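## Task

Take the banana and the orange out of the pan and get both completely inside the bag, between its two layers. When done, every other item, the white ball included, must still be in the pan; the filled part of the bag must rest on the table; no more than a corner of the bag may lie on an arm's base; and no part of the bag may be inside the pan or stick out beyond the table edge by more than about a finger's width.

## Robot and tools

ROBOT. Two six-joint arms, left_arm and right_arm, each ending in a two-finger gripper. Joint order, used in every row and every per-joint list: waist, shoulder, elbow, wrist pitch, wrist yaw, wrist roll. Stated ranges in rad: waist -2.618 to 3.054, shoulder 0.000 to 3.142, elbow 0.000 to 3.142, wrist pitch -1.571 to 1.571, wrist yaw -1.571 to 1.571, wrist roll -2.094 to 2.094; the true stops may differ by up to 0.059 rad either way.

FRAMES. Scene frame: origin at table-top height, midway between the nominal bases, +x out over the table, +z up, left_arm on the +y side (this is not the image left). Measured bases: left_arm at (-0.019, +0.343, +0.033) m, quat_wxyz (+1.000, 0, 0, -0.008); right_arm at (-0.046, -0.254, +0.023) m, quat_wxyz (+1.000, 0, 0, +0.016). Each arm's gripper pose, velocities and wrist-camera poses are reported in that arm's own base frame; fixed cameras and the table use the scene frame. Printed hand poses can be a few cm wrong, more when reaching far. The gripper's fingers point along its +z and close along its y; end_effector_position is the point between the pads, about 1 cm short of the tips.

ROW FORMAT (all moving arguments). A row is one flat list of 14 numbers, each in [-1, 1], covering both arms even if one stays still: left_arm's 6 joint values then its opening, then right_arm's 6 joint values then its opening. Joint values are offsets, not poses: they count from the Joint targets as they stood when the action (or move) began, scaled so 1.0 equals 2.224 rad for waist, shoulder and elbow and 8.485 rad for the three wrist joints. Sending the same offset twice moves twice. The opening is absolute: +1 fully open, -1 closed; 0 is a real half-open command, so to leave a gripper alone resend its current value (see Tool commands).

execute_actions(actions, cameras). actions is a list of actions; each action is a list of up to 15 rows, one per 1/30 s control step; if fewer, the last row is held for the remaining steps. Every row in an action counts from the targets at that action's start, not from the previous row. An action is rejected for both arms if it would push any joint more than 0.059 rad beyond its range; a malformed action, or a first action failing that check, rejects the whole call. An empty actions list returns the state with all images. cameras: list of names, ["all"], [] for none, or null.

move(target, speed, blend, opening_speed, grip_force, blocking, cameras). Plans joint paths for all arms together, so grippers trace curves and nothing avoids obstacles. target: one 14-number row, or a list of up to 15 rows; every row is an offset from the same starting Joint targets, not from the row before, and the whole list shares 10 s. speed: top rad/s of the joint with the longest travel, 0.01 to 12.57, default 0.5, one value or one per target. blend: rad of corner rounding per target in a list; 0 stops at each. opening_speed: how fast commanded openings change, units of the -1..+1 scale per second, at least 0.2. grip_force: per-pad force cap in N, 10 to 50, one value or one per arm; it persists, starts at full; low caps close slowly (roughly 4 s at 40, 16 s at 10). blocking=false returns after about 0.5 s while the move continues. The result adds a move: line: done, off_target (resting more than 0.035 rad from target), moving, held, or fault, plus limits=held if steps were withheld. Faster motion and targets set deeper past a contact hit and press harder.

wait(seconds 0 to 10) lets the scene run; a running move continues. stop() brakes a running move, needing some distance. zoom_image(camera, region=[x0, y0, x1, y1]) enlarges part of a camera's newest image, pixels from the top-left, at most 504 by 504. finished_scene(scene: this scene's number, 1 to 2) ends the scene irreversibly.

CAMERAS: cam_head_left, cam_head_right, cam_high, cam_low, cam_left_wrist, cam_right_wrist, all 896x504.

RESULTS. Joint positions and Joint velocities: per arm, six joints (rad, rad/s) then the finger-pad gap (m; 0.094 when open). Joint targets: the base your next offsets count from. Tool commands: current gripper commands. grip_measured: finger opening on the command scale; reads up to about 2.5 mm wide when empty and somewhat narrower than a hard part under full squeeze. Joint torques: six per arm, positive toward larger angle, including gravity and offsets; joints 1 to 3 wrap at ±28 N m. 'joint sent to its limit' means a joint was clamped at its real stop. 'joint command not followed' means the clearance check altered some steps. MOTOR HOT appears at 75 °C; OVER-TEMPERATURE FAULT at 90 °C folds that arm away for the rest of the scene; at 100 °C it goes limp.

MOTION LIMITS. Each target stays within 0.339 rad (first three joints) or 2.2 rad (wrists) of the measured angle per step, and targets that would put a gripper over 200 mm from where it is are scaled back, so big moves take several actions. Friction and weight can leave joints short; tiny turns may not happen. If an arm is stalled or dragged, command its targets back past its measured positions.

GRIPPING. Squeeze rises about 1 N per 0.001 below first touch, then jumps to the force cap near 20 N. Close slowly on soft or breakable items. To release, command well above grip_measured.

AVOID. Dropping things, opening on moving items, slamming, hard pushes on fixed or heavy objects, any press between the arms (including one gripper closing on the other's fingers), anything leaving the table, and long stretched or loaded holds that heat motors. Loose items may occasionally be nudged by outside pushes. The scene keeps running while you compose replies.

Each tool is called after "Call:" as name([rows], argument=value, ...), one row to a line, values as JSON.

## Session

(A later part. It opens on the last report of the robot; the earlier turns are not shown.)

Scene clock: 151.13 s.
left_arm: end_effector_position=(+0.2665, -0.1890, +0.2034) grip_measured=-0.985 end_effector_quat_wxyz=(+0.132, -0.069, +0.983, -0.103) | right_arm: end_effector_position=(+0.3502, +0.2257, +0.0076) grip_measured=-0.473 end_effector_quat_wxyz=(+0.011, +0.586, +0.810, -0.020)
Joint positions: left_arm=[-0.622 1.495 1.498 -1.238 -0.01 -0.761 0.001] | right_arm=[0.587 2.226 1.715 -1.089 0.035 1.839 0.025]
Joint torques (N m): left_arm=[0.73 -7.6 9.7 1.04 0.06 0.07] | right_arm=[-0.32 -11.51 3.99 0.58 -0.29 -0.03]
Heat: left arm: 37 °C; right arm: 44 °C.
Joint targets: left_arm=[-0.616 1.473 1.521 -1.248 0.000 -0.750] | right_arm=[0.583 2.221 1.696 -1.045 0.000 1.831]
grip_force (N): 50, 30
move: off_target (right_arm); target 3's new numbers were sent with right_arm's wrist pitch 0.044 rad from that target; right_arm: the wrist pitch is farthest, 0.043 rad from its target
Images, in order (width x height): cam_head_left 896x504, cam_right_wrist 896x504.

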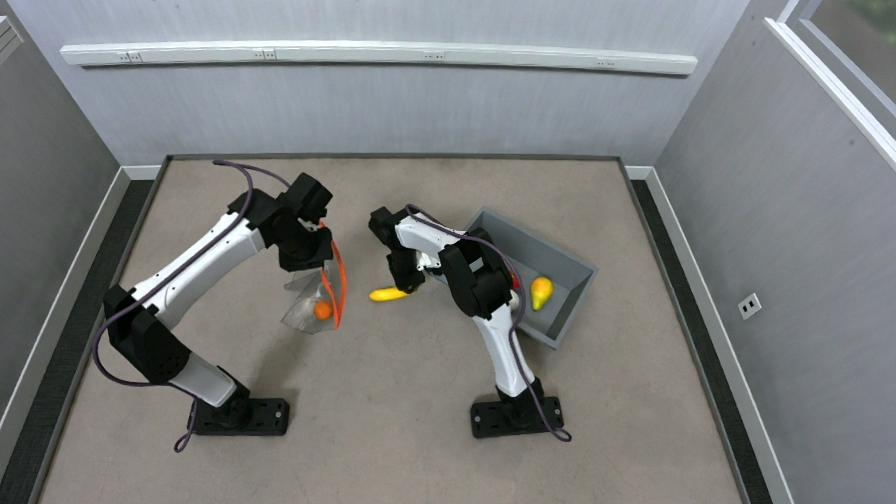

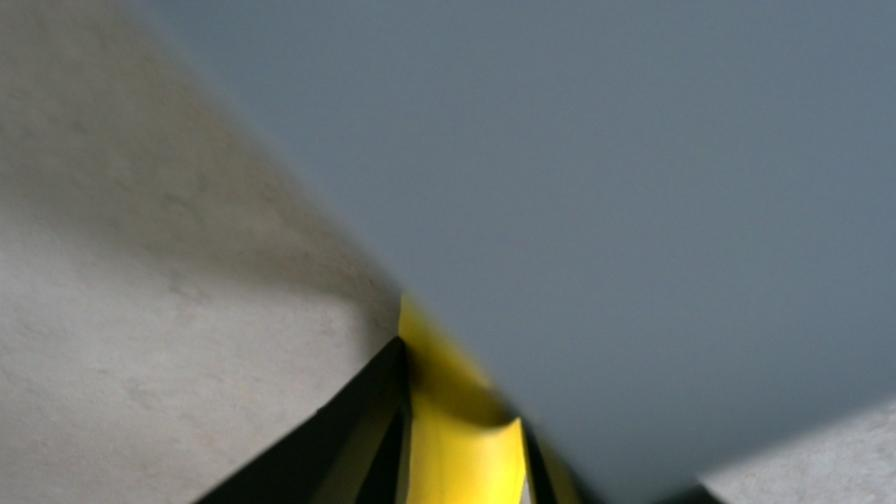

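Call:
move(target=[0,0,0,0,0,0,-1,0,-0.036,0.118,-0.0358,0,0,-0.48], speed=0.4, cameras=["cam_head_left","cam_right_wrist","cam_left_wrist","cam_low"])

Scene clock: 152.87 s.
left_arm: end_effector_position=(+0.2665, -0.1890, +0.2034) grip_measured=-0.985 end_effector_quat_wxyz=(+0.132, -0.069, +0.983, -0.103) | right_arm: end_effector_position=(+0.3507, +0.2313, +0.0801) grip_measured=-0.473 end_effector_quat_wxyz=(+0.001, +0.586, +0.811, -0.009)
Joint positions: left_arm=[-0.622 1.495 1.498 -1.238 -0.01 -0.761 0.001] | right_arm=[0.587 2.183 1.937 -1.341 0.009 1.838 0.025]
Joint torques (N m): left_arm=[0.72 -7.61 9.69 1.04 0.06 0.08] | right_arm=[-0.34 -14.69 7.95 0.13 -0.06 -0.03]
Heat: left arm: 37 °C; right arm: 45 °C.
Joint targets: left_arm=[-0.616 1.473 1.521 -1.248 0.000 -0.750] | right_arm=[0.583 2.141 1.958 -1.349 0.000 1.831]
grip_force (N): 50, 30
move: off_target (right_arm); right_arm: the shoulder is farthest, 0.042 rad from its target
Images, in order (width x height): cam_head_left 896x504, cam_low 896x504, cam_left_wrist 896x504, cam_right_wrist 896x504.

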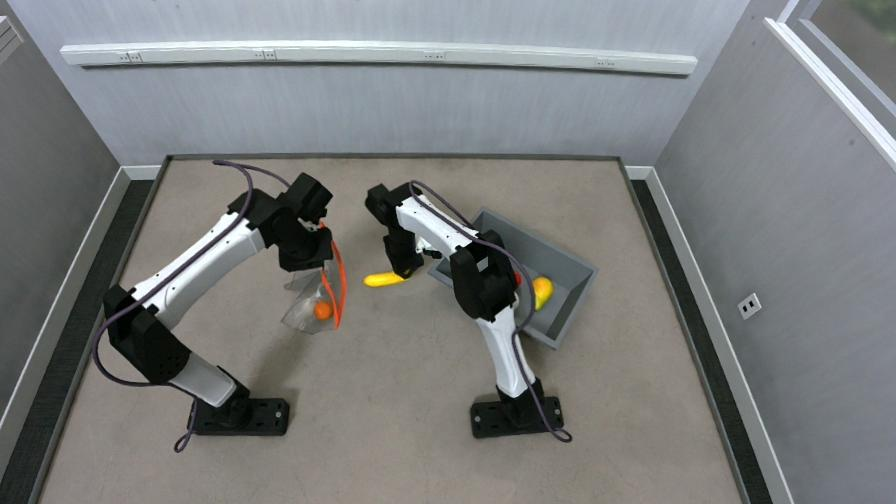

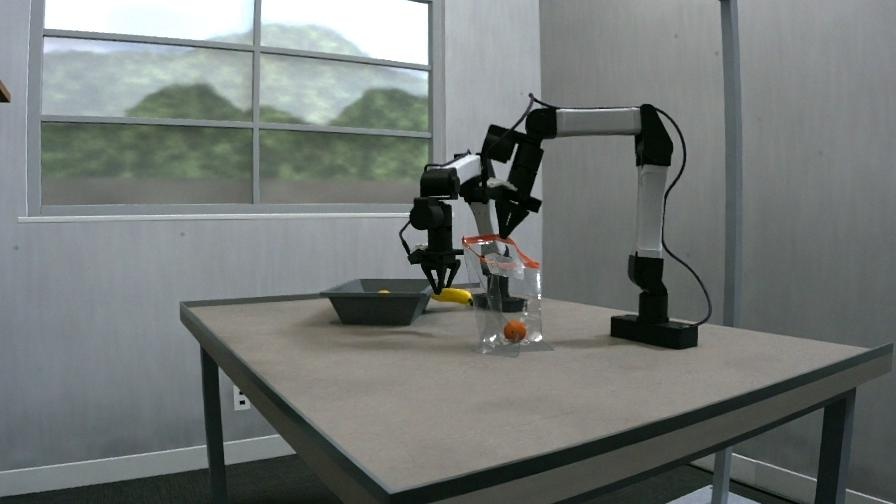

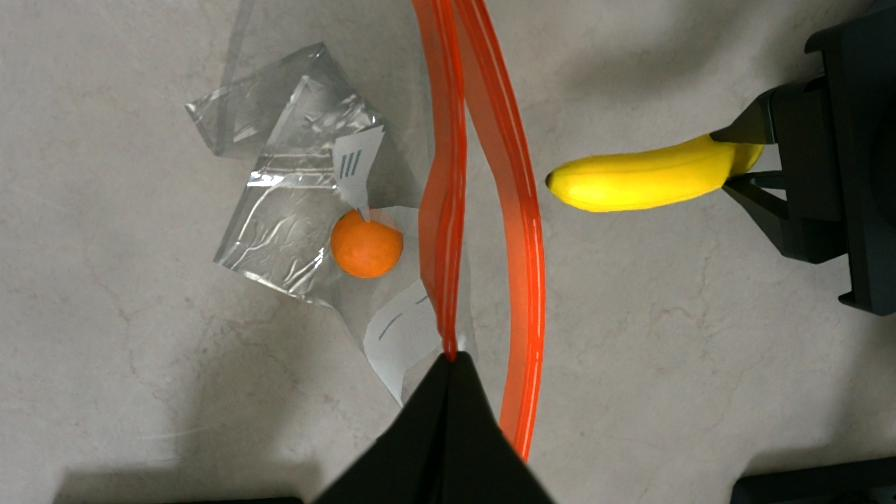

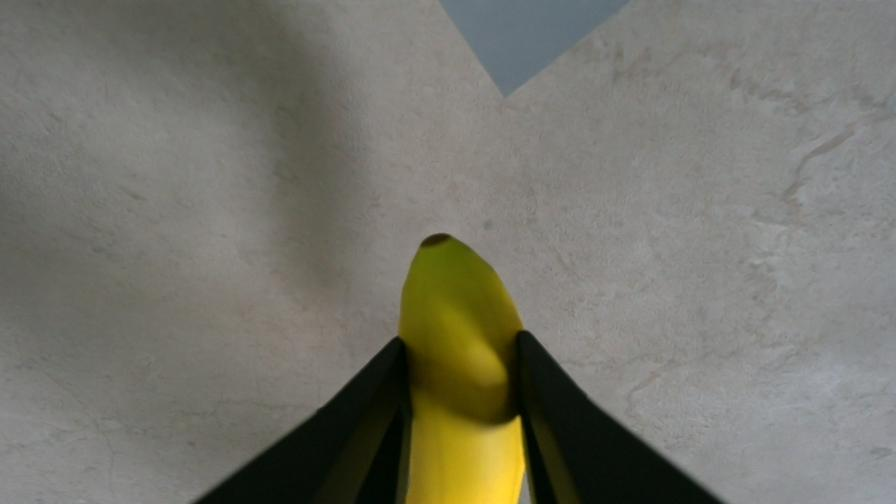

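Call:
zoom_image(camera="cam_head_left", region=[260, 200, 440, 350])

Call:
zoom_image(camera="cam_low", region=[400, 180, 600, 380])

Scaled by 2.800 from the camera's 896x504 image, which has a finer 1280x720 frame.

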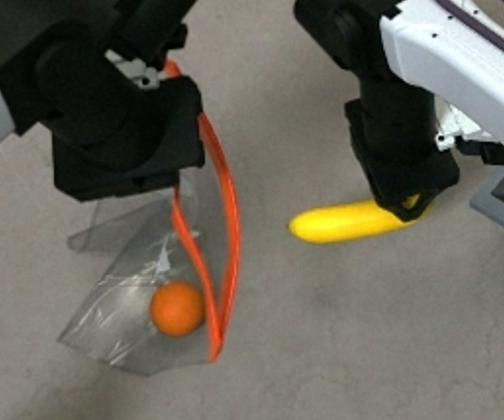

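Scaled by 2.520 from the camera's 896x504 image, which has a finer 1280x720 frame.

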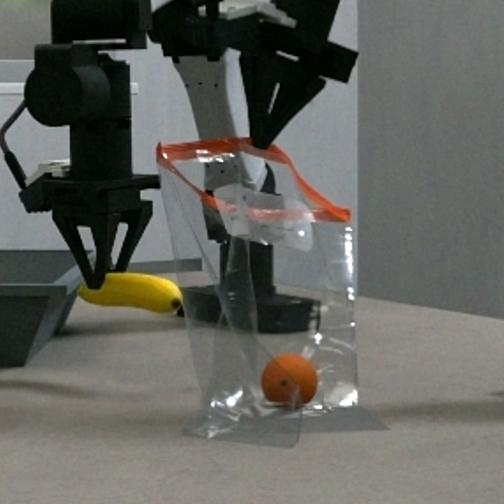

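Call:
move([
  [0,0,0,0,0,0,-1,-0.1371,-0.1758,-0.1160,0.0411,0,-0.0390,-0.48],
  [0,0,0,0,0,0,-1,-0.1371,-0.3550,-0.6167,0.3111,-0.0964,-0.1687,-0.48],
], speed=[0.7,1.0], blend=0.1, cameras=["cam_head_left","cam_right_wrist","cam_left_wrist","cam_low"])

Scene clock: 163.53 s.
left_arm: end_effector_position=(+0.2665, -0.1890, +0.2034) grip_measured=-0.985 end_effector_quat_wxyz=(+0.132, -0.069, +0.983, -0.103) | right_arm: end_effector_position=(+0.3078, +0.2192, +0.3316) grip_measured=-0.473 end_effector_quat_wxyz=(+0.672, -0.306, +0.496, +0.457)
Joint positions: left_arm=[-0.622 1.495 1.498 -1.238 -0.01 -0.761 0.001] | right_arm=[0.279 1.376 0.59 1.27 -0.809 0.408 0.025]
Joint torques (N m): left_arm=[0.7 -7.58 9.7 1.05 0.06 0.07] | right_arm=[-0.03 -6.72 6.05 1.65 0.01 -0.06]
Heat: left arm: 38 °C; right arm: 46 °C.
Joint targets: left_arm=[-0.616 1.473 1.521 -1.248 0.000 -0.750] | right_arm=[0.278 1.351 0.586 1.290 -0.817 0.400]
grip_force (N): 50, 30
move: done
Images, in order (width x height): cam_head_left 896x504, cam_low 896x504, cam_left_wrist 896x504, cam_right_wrist 896x504.

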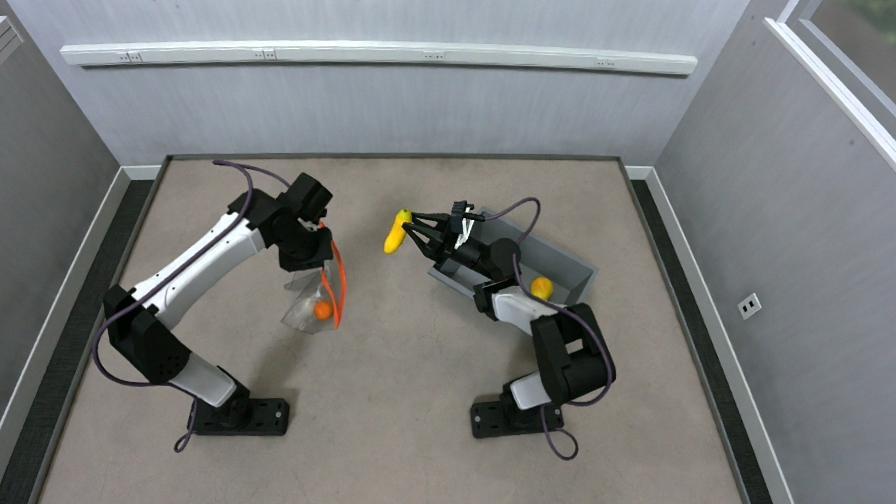

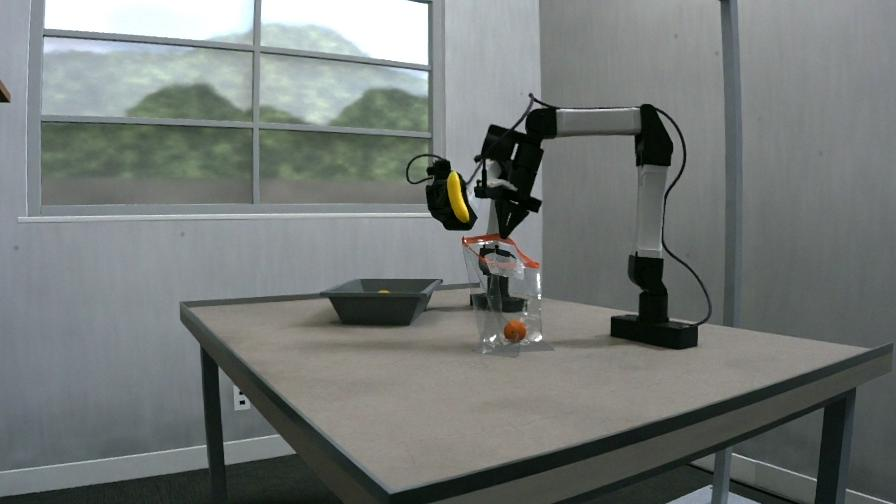

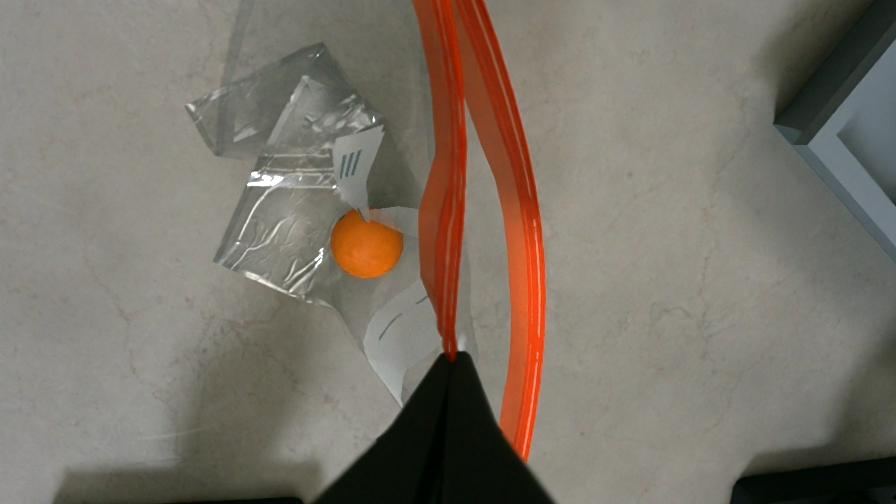

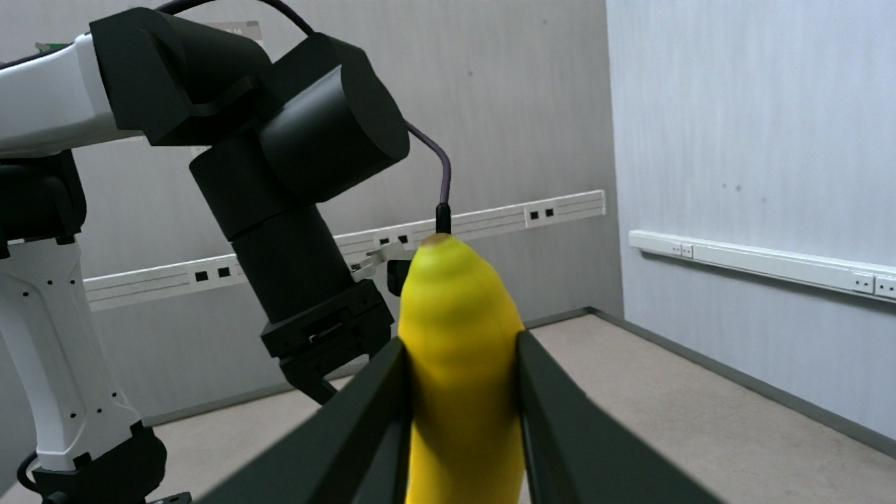

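Call:
move(target=[0,0,0,0,0,0,-1,0.1237,0.0814,0.0475,-0.0020,0.0292,-0.0178,-0.48], speed=0.4, cameras=["cam_head_left","cam_left_wrist","cam_low"])

Scene clock: 165.33 s.
left_arm: end_effector_position=(+0.2665, -0.1890, +0.2034) grip_measured=-0.985 end_effector_quat_wxyz=(+0.132, -0.069, +0.983, -0.103) | right_arm: end_effector_position=(+0.3038, +0.2979, +0.3171) grip_measured=-0.473 end_effector_quat_wxyz=(+0.674, -0.313, +0.487, +0.459)
Joint positions: left_arm=[-0.622 1.495 1.498 -1.238 -0.01 -0.761 0.001] | right_arm=[0.549 1.524 0.664 1.266 -0.581 0.257 0.025]
Joint torques (N m): left_arm=[0.75 -7.6 9.69 1.02 0.07 0.07] | right_arm=[0.47 -5.05 9.01 1.63 0.21 -0.06]
Heat: left arm: 38 °C; right arm: 45 °C.
Joint targets: left_arm=[-0.616 1.473 1.521 -1.248 0.000 -0.750] | right_arm=[0.554 1.532 0.692 1.273 -0.570 0.249]
grip_force (N): 50, 30
move: done
Images, in order (width x height): cam_head_left 896x504, cam_low 896x504, cam_left_wrist 896x504.

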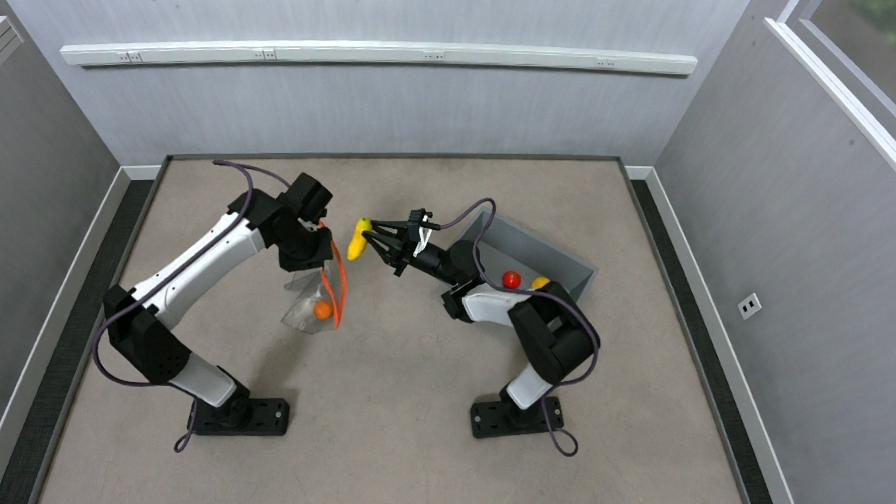

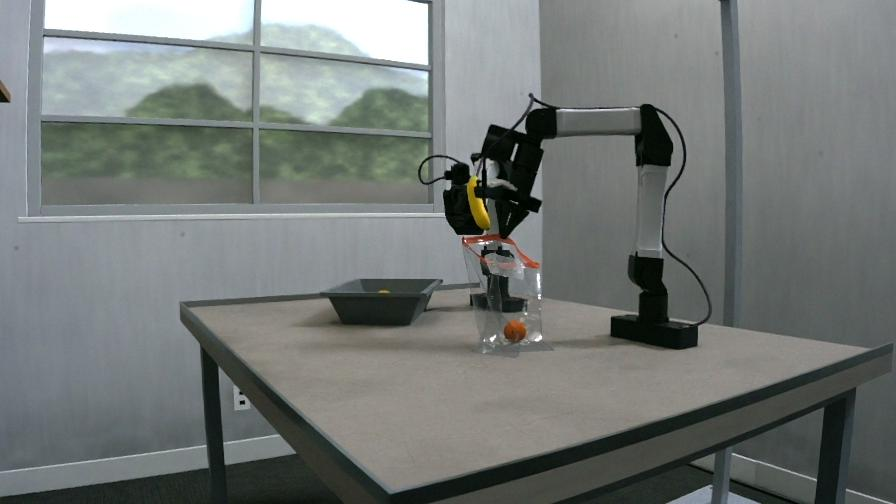

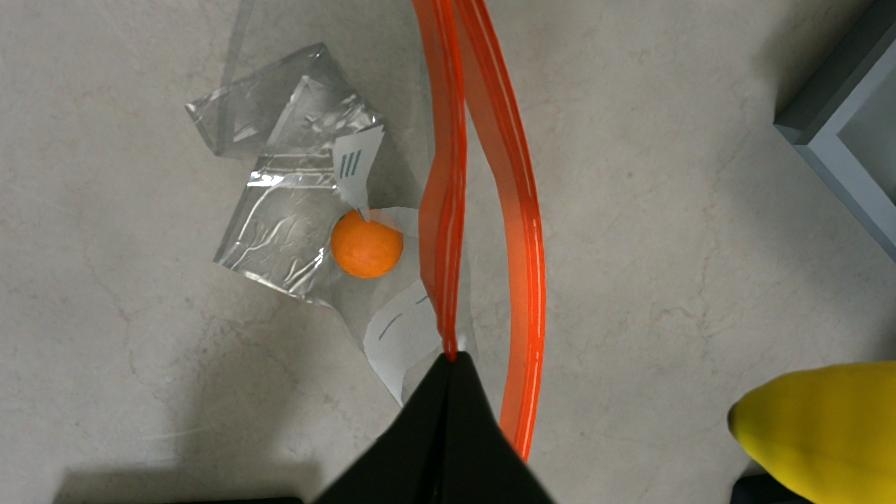

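Call:
move(target=[0,0,0,0,0,0,-1,0.0219,0.0540,0.1112,-0.0332,0.0024,-0.0132,-0.48], speed=0.3, cameras=["cam_head_left","cam_left_wrist","cam_low"])

Scene clock: 168.83 s.
left_arm: end_effector_position=(+0.2665, -0.1890, +0.2034) grip_measured=-0.985 end_effector_quat_wxyz=(+0.132, -0.069, +0.983, -0.103) | right_arm: end_effector_position=(+0.3417, +0.3432, +0.3140) grip_measured=-0.473 end_effector_quat_wxyz=(+0.648, -0.344, +0.524, +0.433)
Joint positions: left_arm=[-0.622 1.495 1.498 -1.238 -0.01 -0.761 0.001] | right_arm=[0.596 1.641 0.91 0.986 -0.56 0.145 0.025]
Joint torques (N m): left_arm=[0.75 -7.61 9.7 1.03 0.07 0.06] | right_arm=[0.68 -6.32 9.54 1.78 0.14 -0.09]
Heat: left arm: 38 °C; right arm: 44 °C.
Joint targets: left_arm=[-0.616 1.473 1.521 -1.248 0.000 -0.750] | right_arm=[0.602 1.652 0.939 0.992 -0.549 0.136]
grip_force (N): 50, 30
move: done
Images, in order (width x height): cam_head_left 896x504, cam_low 896x504, cam_left_wrist 896x504.

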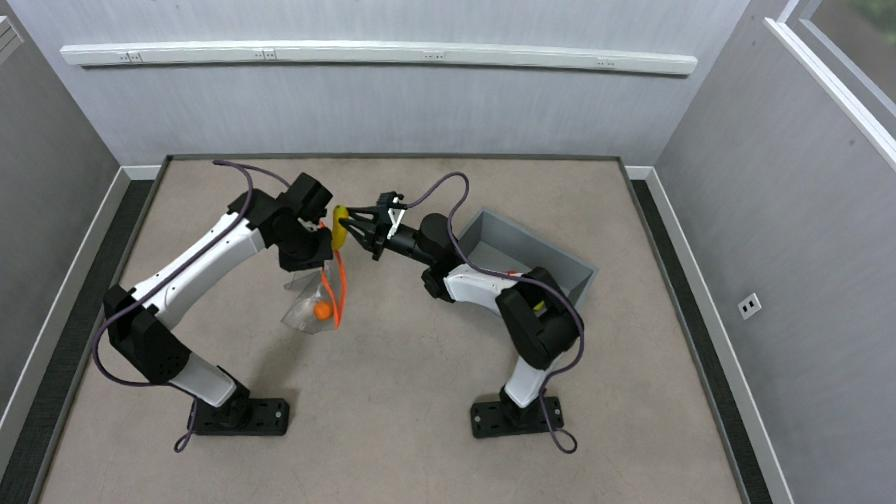

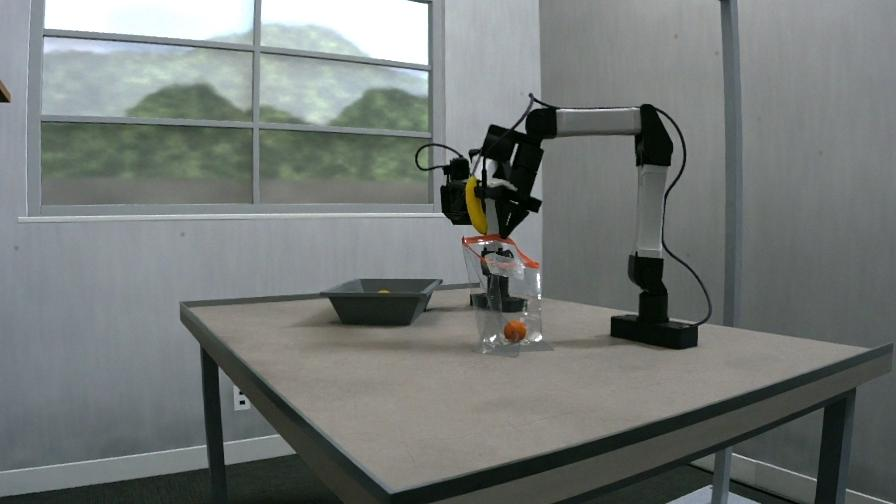

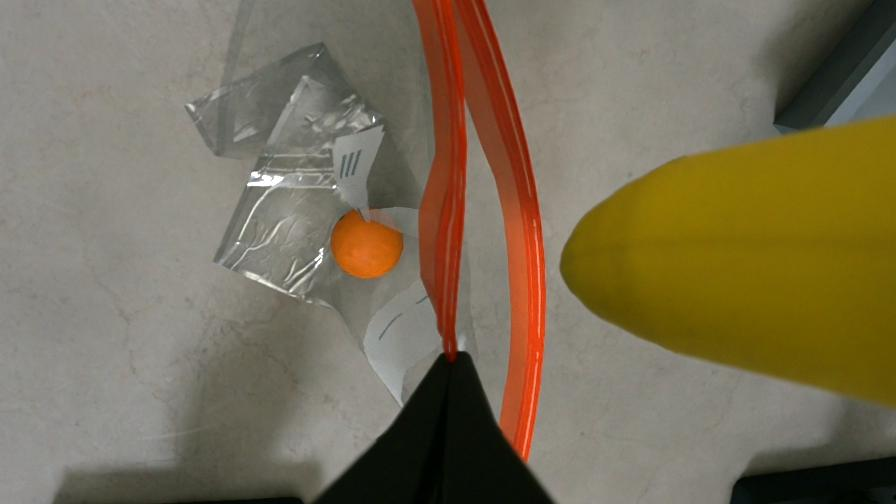

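Call:
zoom_image(camera="cam_low", region=[420, 150, 570, 270])

Call:
zoom_image(camera="cam_head_left", region=[280, 180, 400, 350])

Scaled by 3.360 from the camera's 896x504 image, which has a finer 1280x720 frame.

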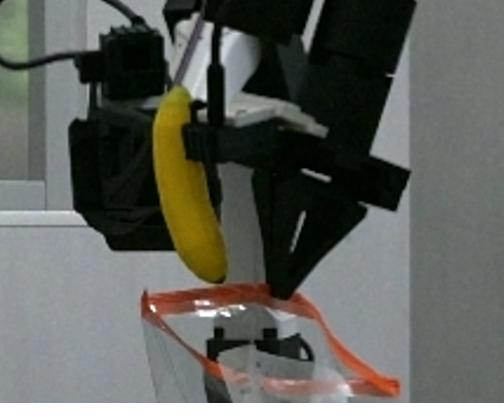

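Scaled by 2.965 from the camera's 896x504 image, which has a finer 1280x720 frame.

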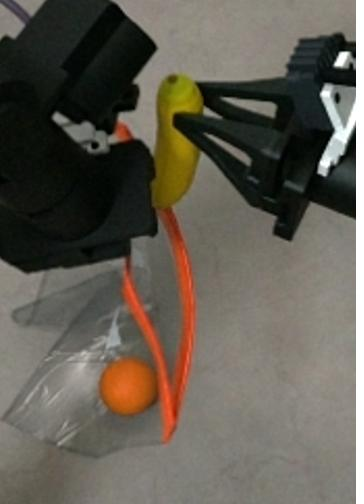

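Call:
move(target=[0,0,0,0,0,0,-1,0.0108,0.0551,-0.0083,0.0162,0.0021,-0.0005,-0.48], speed=0.2, cameras=["cam_head_left","cam_left_wrist","cam_low"])

Call:
zoom_image(camera="cam_low", region=[420, 150, 570, 270])

Call:
zoom_image(camera="cam_head_left", region=[280, 180, 400, 350])

Scene clock: 172.40 s.
left_arm: end_effector_position=(+0.2665, -0.1890, +0.2034) grip_measured=-0.985 end_effector_quat_wxyz=(+0.132, -0.069, +0.983, -0.103) | right_arm: end_effector_position=(+0.3497, +0.3594, +0.2820) grip_measured=-0.473 end_effector_quat_wxyz=(+0.646, -0.346, +0.524, +0.434)
Joint positions: left_arm=[-0.622 1.495 1.498 -1.238 -0.01 -0.761 0.001] | right_arm=[0.619 1.766 0.91 1.106 -0.542 0.14 0.025]
Joint torques (N m): left_arm=[0.72 -7.57 9.73 1.03 0.07 0.07] | right_arm=[0.72 -7.27 7.42 1.92 0.13 -0.05]
Heat: left arm: 38 °C; right arm: 44 °C.
Joint targets: left_arm=[-0.616 1.473 1.521 -1.248 0.000 -0.750] | right_arm=[0.626 1.775 0.921 1.129 -0.531 0.132]
grip_force (N): 50, 30
move: done
Images, in order (width x height): cam_head_left 896x504, cam_low 896x504, cam_left_wrist 896x504.

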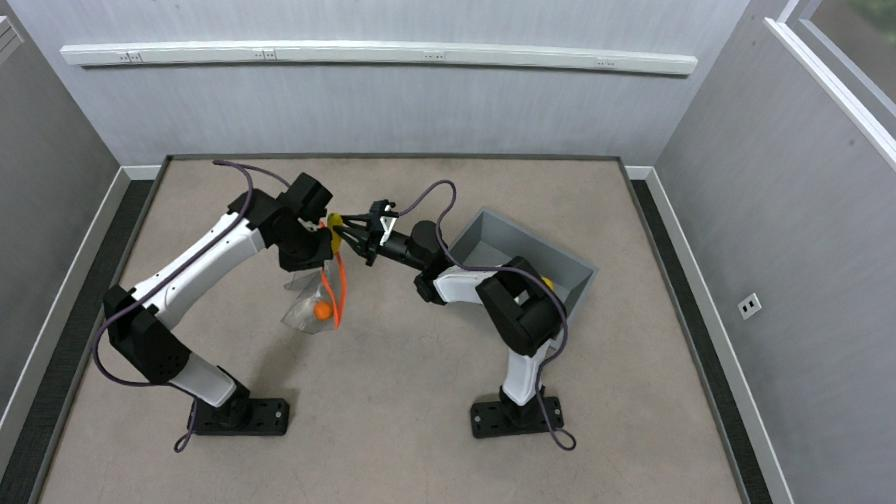

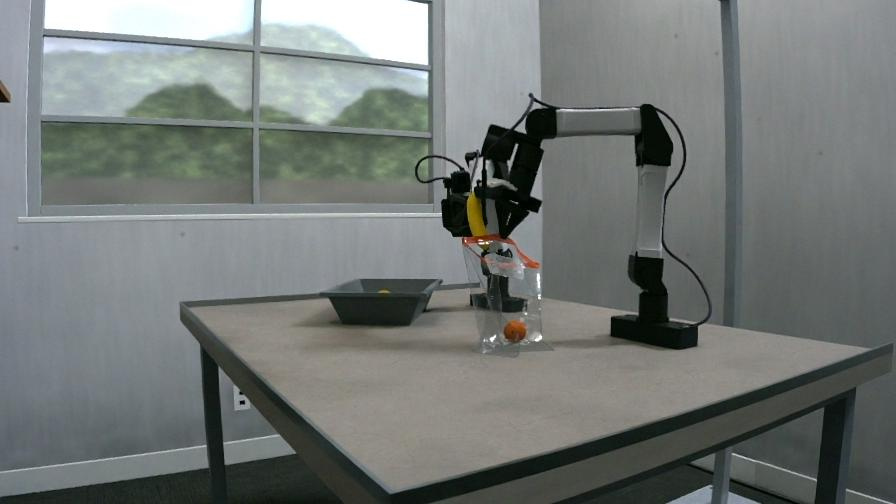

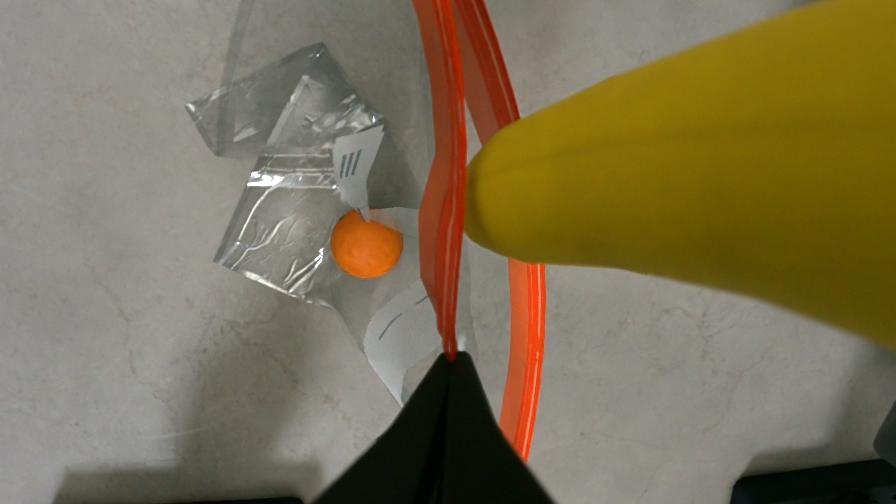

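Scaled by 3.360 from the camera's 896x504 image, which has a finer 1280x720 frame.

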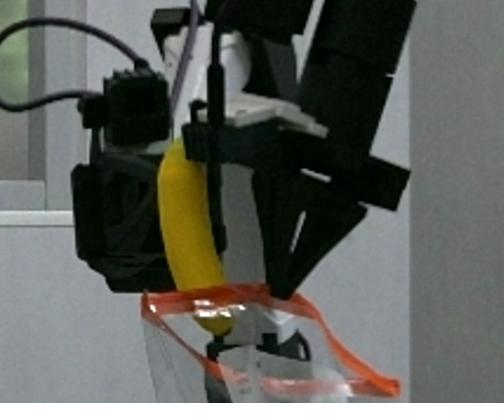

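Scaled by 2.965 from the camera's 896x504 image, which has a finer 1280x720 frame.

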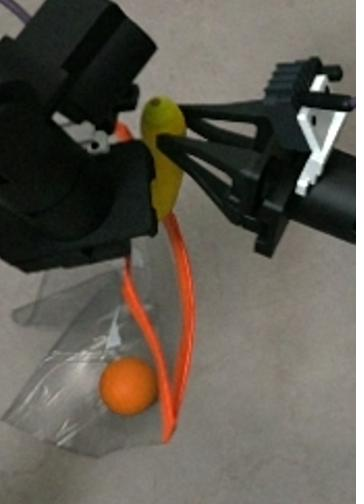

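Call:
move(target=[0,0,0,0,0,0,-1,0.0049,0.0715,-0.0236,0.0238,0.0017,-0.0006,-0.48], speed=0.2, cameras=["cam_head_left","cam_left_wrist","cam_low"])

Call:
zoom_image(camera="cam_low", region=[420, 170, 570, 290])

Call:
zoom_image(camera="cam_head_left", region=[280, 180, 400, 350])

Scene clock: 174.83 s.
left_arm: end_effector_position=(+0.2665, -0.1890, +0.2034) grip_measured=-0.985 end_effector_quat_wxyz=(+0.132, -0.069, +0.983, -0.103) | right_arm: end_effector_position=(+0.3539, +0.3662, +0.2341) grip_measured=-0.473 end_effector_quat_wxyz=(+0.649, -0.345, +0.522, +0.433)
Joint positions: left_arm=[-0.622 1.495 1.498 -1.238 -0.01 -0.761 0.001] | right_arm=[0.63 1.924 0.87 1.308 -0.528 0.135 0.025]
Joint torques (N m): left_arm=[0.75 -7.61 9.74 1.04 0.06 0.07] | right_arm=[0.75 -7.8 5.53 1.95 0.13 -0.05]
Heat: left arm: 38 °C; right arm: 43 °C.
Joint targets: left_arm=[-0.616 1.473 1.521 -1.248 0.000 -0.750] | right_arm=[0.637 1.934 0.868 1.331 -0.517 0.127]
grip_force (N): 50, 30
move: done
Images, in order (width x height): cam_head_left 896x504, cam_low 896x504, cam_left_wrist 896x504.

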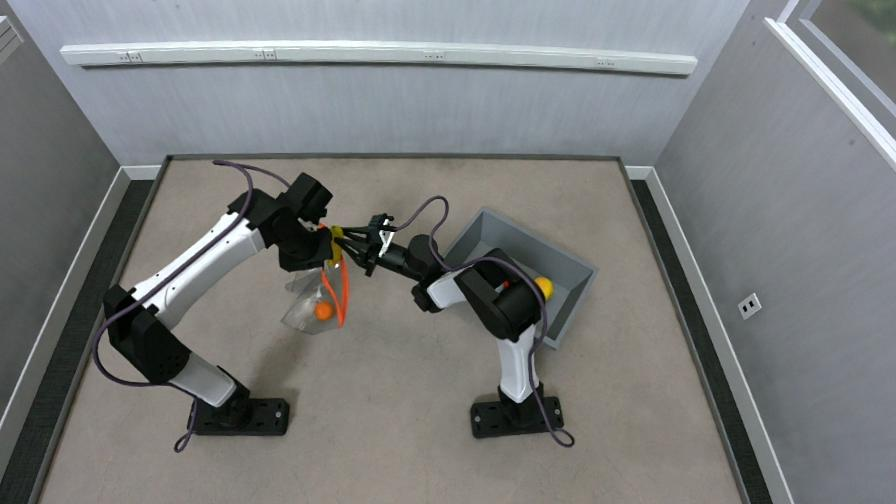

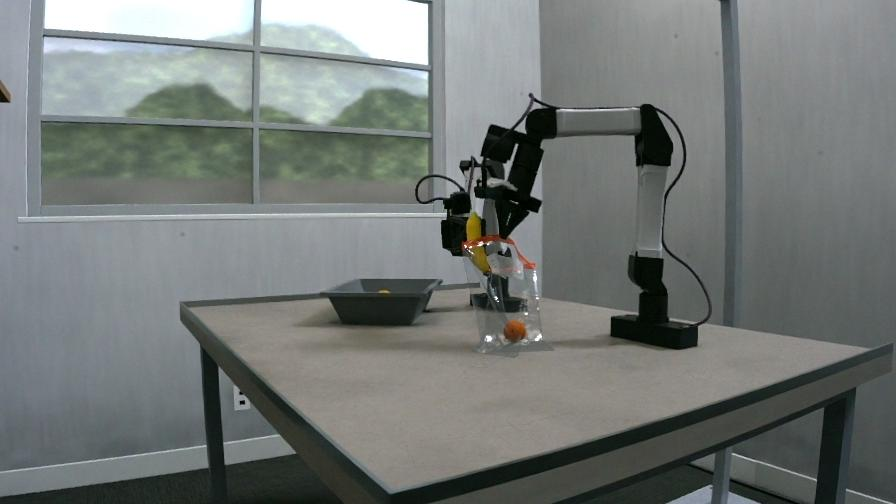

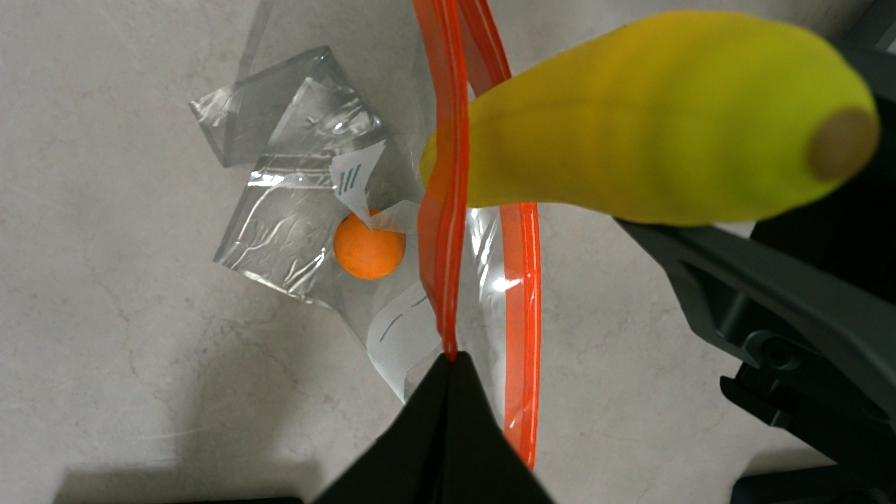

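Scaled by 3.360 from the camera's 896x504 image, which has a finer 1280x720 frame.

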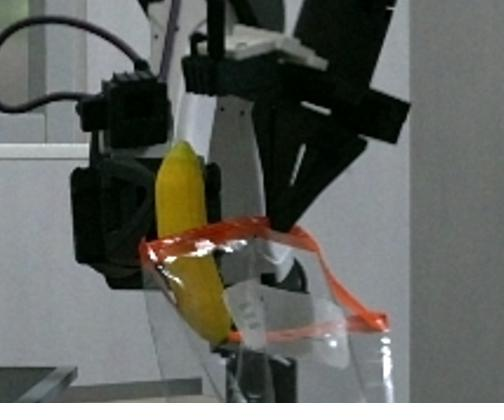

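Scaled by 2.965 from the camera's 896x504 image, which has a finer 1280x720 frame.

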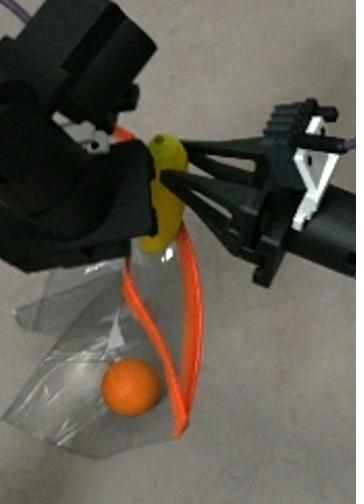

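Call:
move(target=[0,0,0,0,0,0,-1,-0.0005,0.0495,-0.0095,0.0153,0,0,-0.48], speed=0.2, cameras=["cam_head_left","cam_left_wrist","cam_low"])

Call:
zoom_image(camera="cam_low", region=[420, 190, 590, 360])

Call:
zoom_image(camera="cam_head_left", region=[280, 180, 400, 350])

Scene clock: 176.70 s.
left_arm: end_effector_position=(+0.2665, -0.1890, +0.2034) grip_measured=-0.985 end_effector_quat_wxyz=(+0.132, -0.069, +0.983, -0.103) | right_arm: end_effector_position=(+0.3549, +0.3669, +0.2017) grip_measured=-0.473 end_effector_quat_wxyz=(+0.649, -0.344, +0.522, +0.433)
Joint positions: left_arm=[-0.622 1.495 1.498 -1.238 -0.01 -0.761 0.001] | right_arm=[0.63 2.034 0.849 1.439 -0.527 0.135 0.025]
Joint torques (N m): left_arm=[0.76 -7.6 9.7 1.03 0.06 0.08] | right_arm=[0.64 -8.13 4.93 1.92 0.13 -0.05]
Heat: left arm: 38 °C; right arm: 43 °C.
Joint targets: left_arm=[-0.616 1.473 1.521 -1.248 0.000 -0.750] | right_arm=[0.636 2.044 0.847 1.461 -0.517 0.127]
grip_force (N): 50, 30
move: done
Images, in order (width x height): cam_head_left 896x504, cam_low 896x504, cam_left_wrist 896x504.

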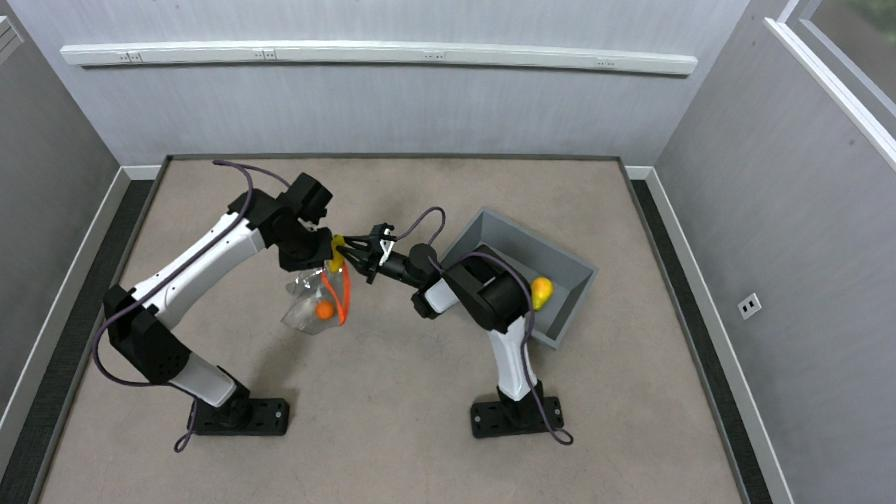

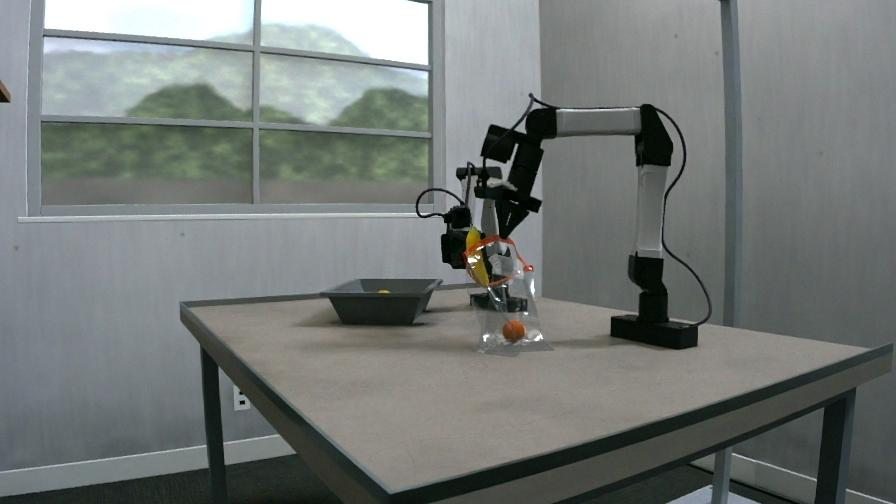

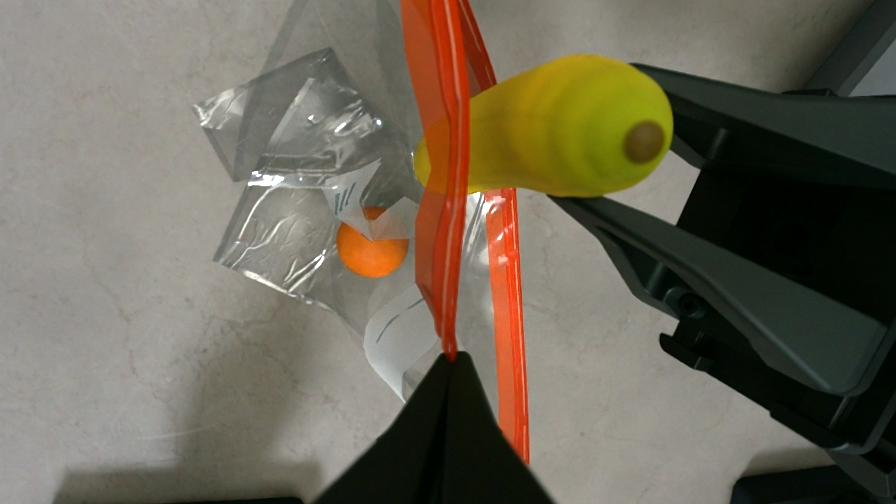

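Scaled by 2.965 from the camera's 896x504 image, which has a finer 1280x720 frame.

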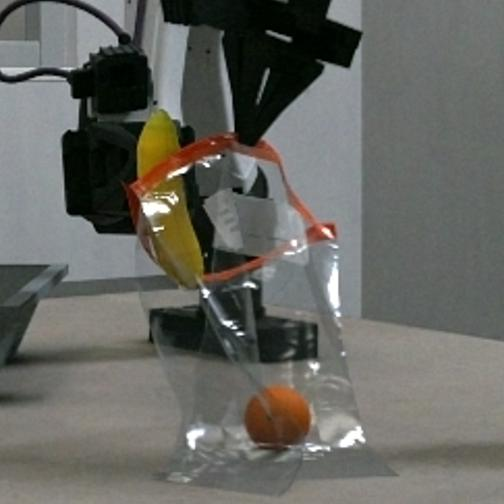

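Scaled by 2.965 from the camera's 896x504 image, which has a finer 1280x720 frame.

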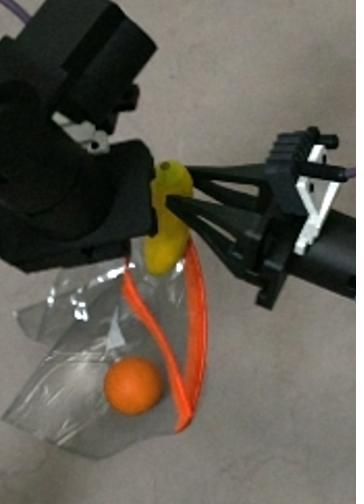

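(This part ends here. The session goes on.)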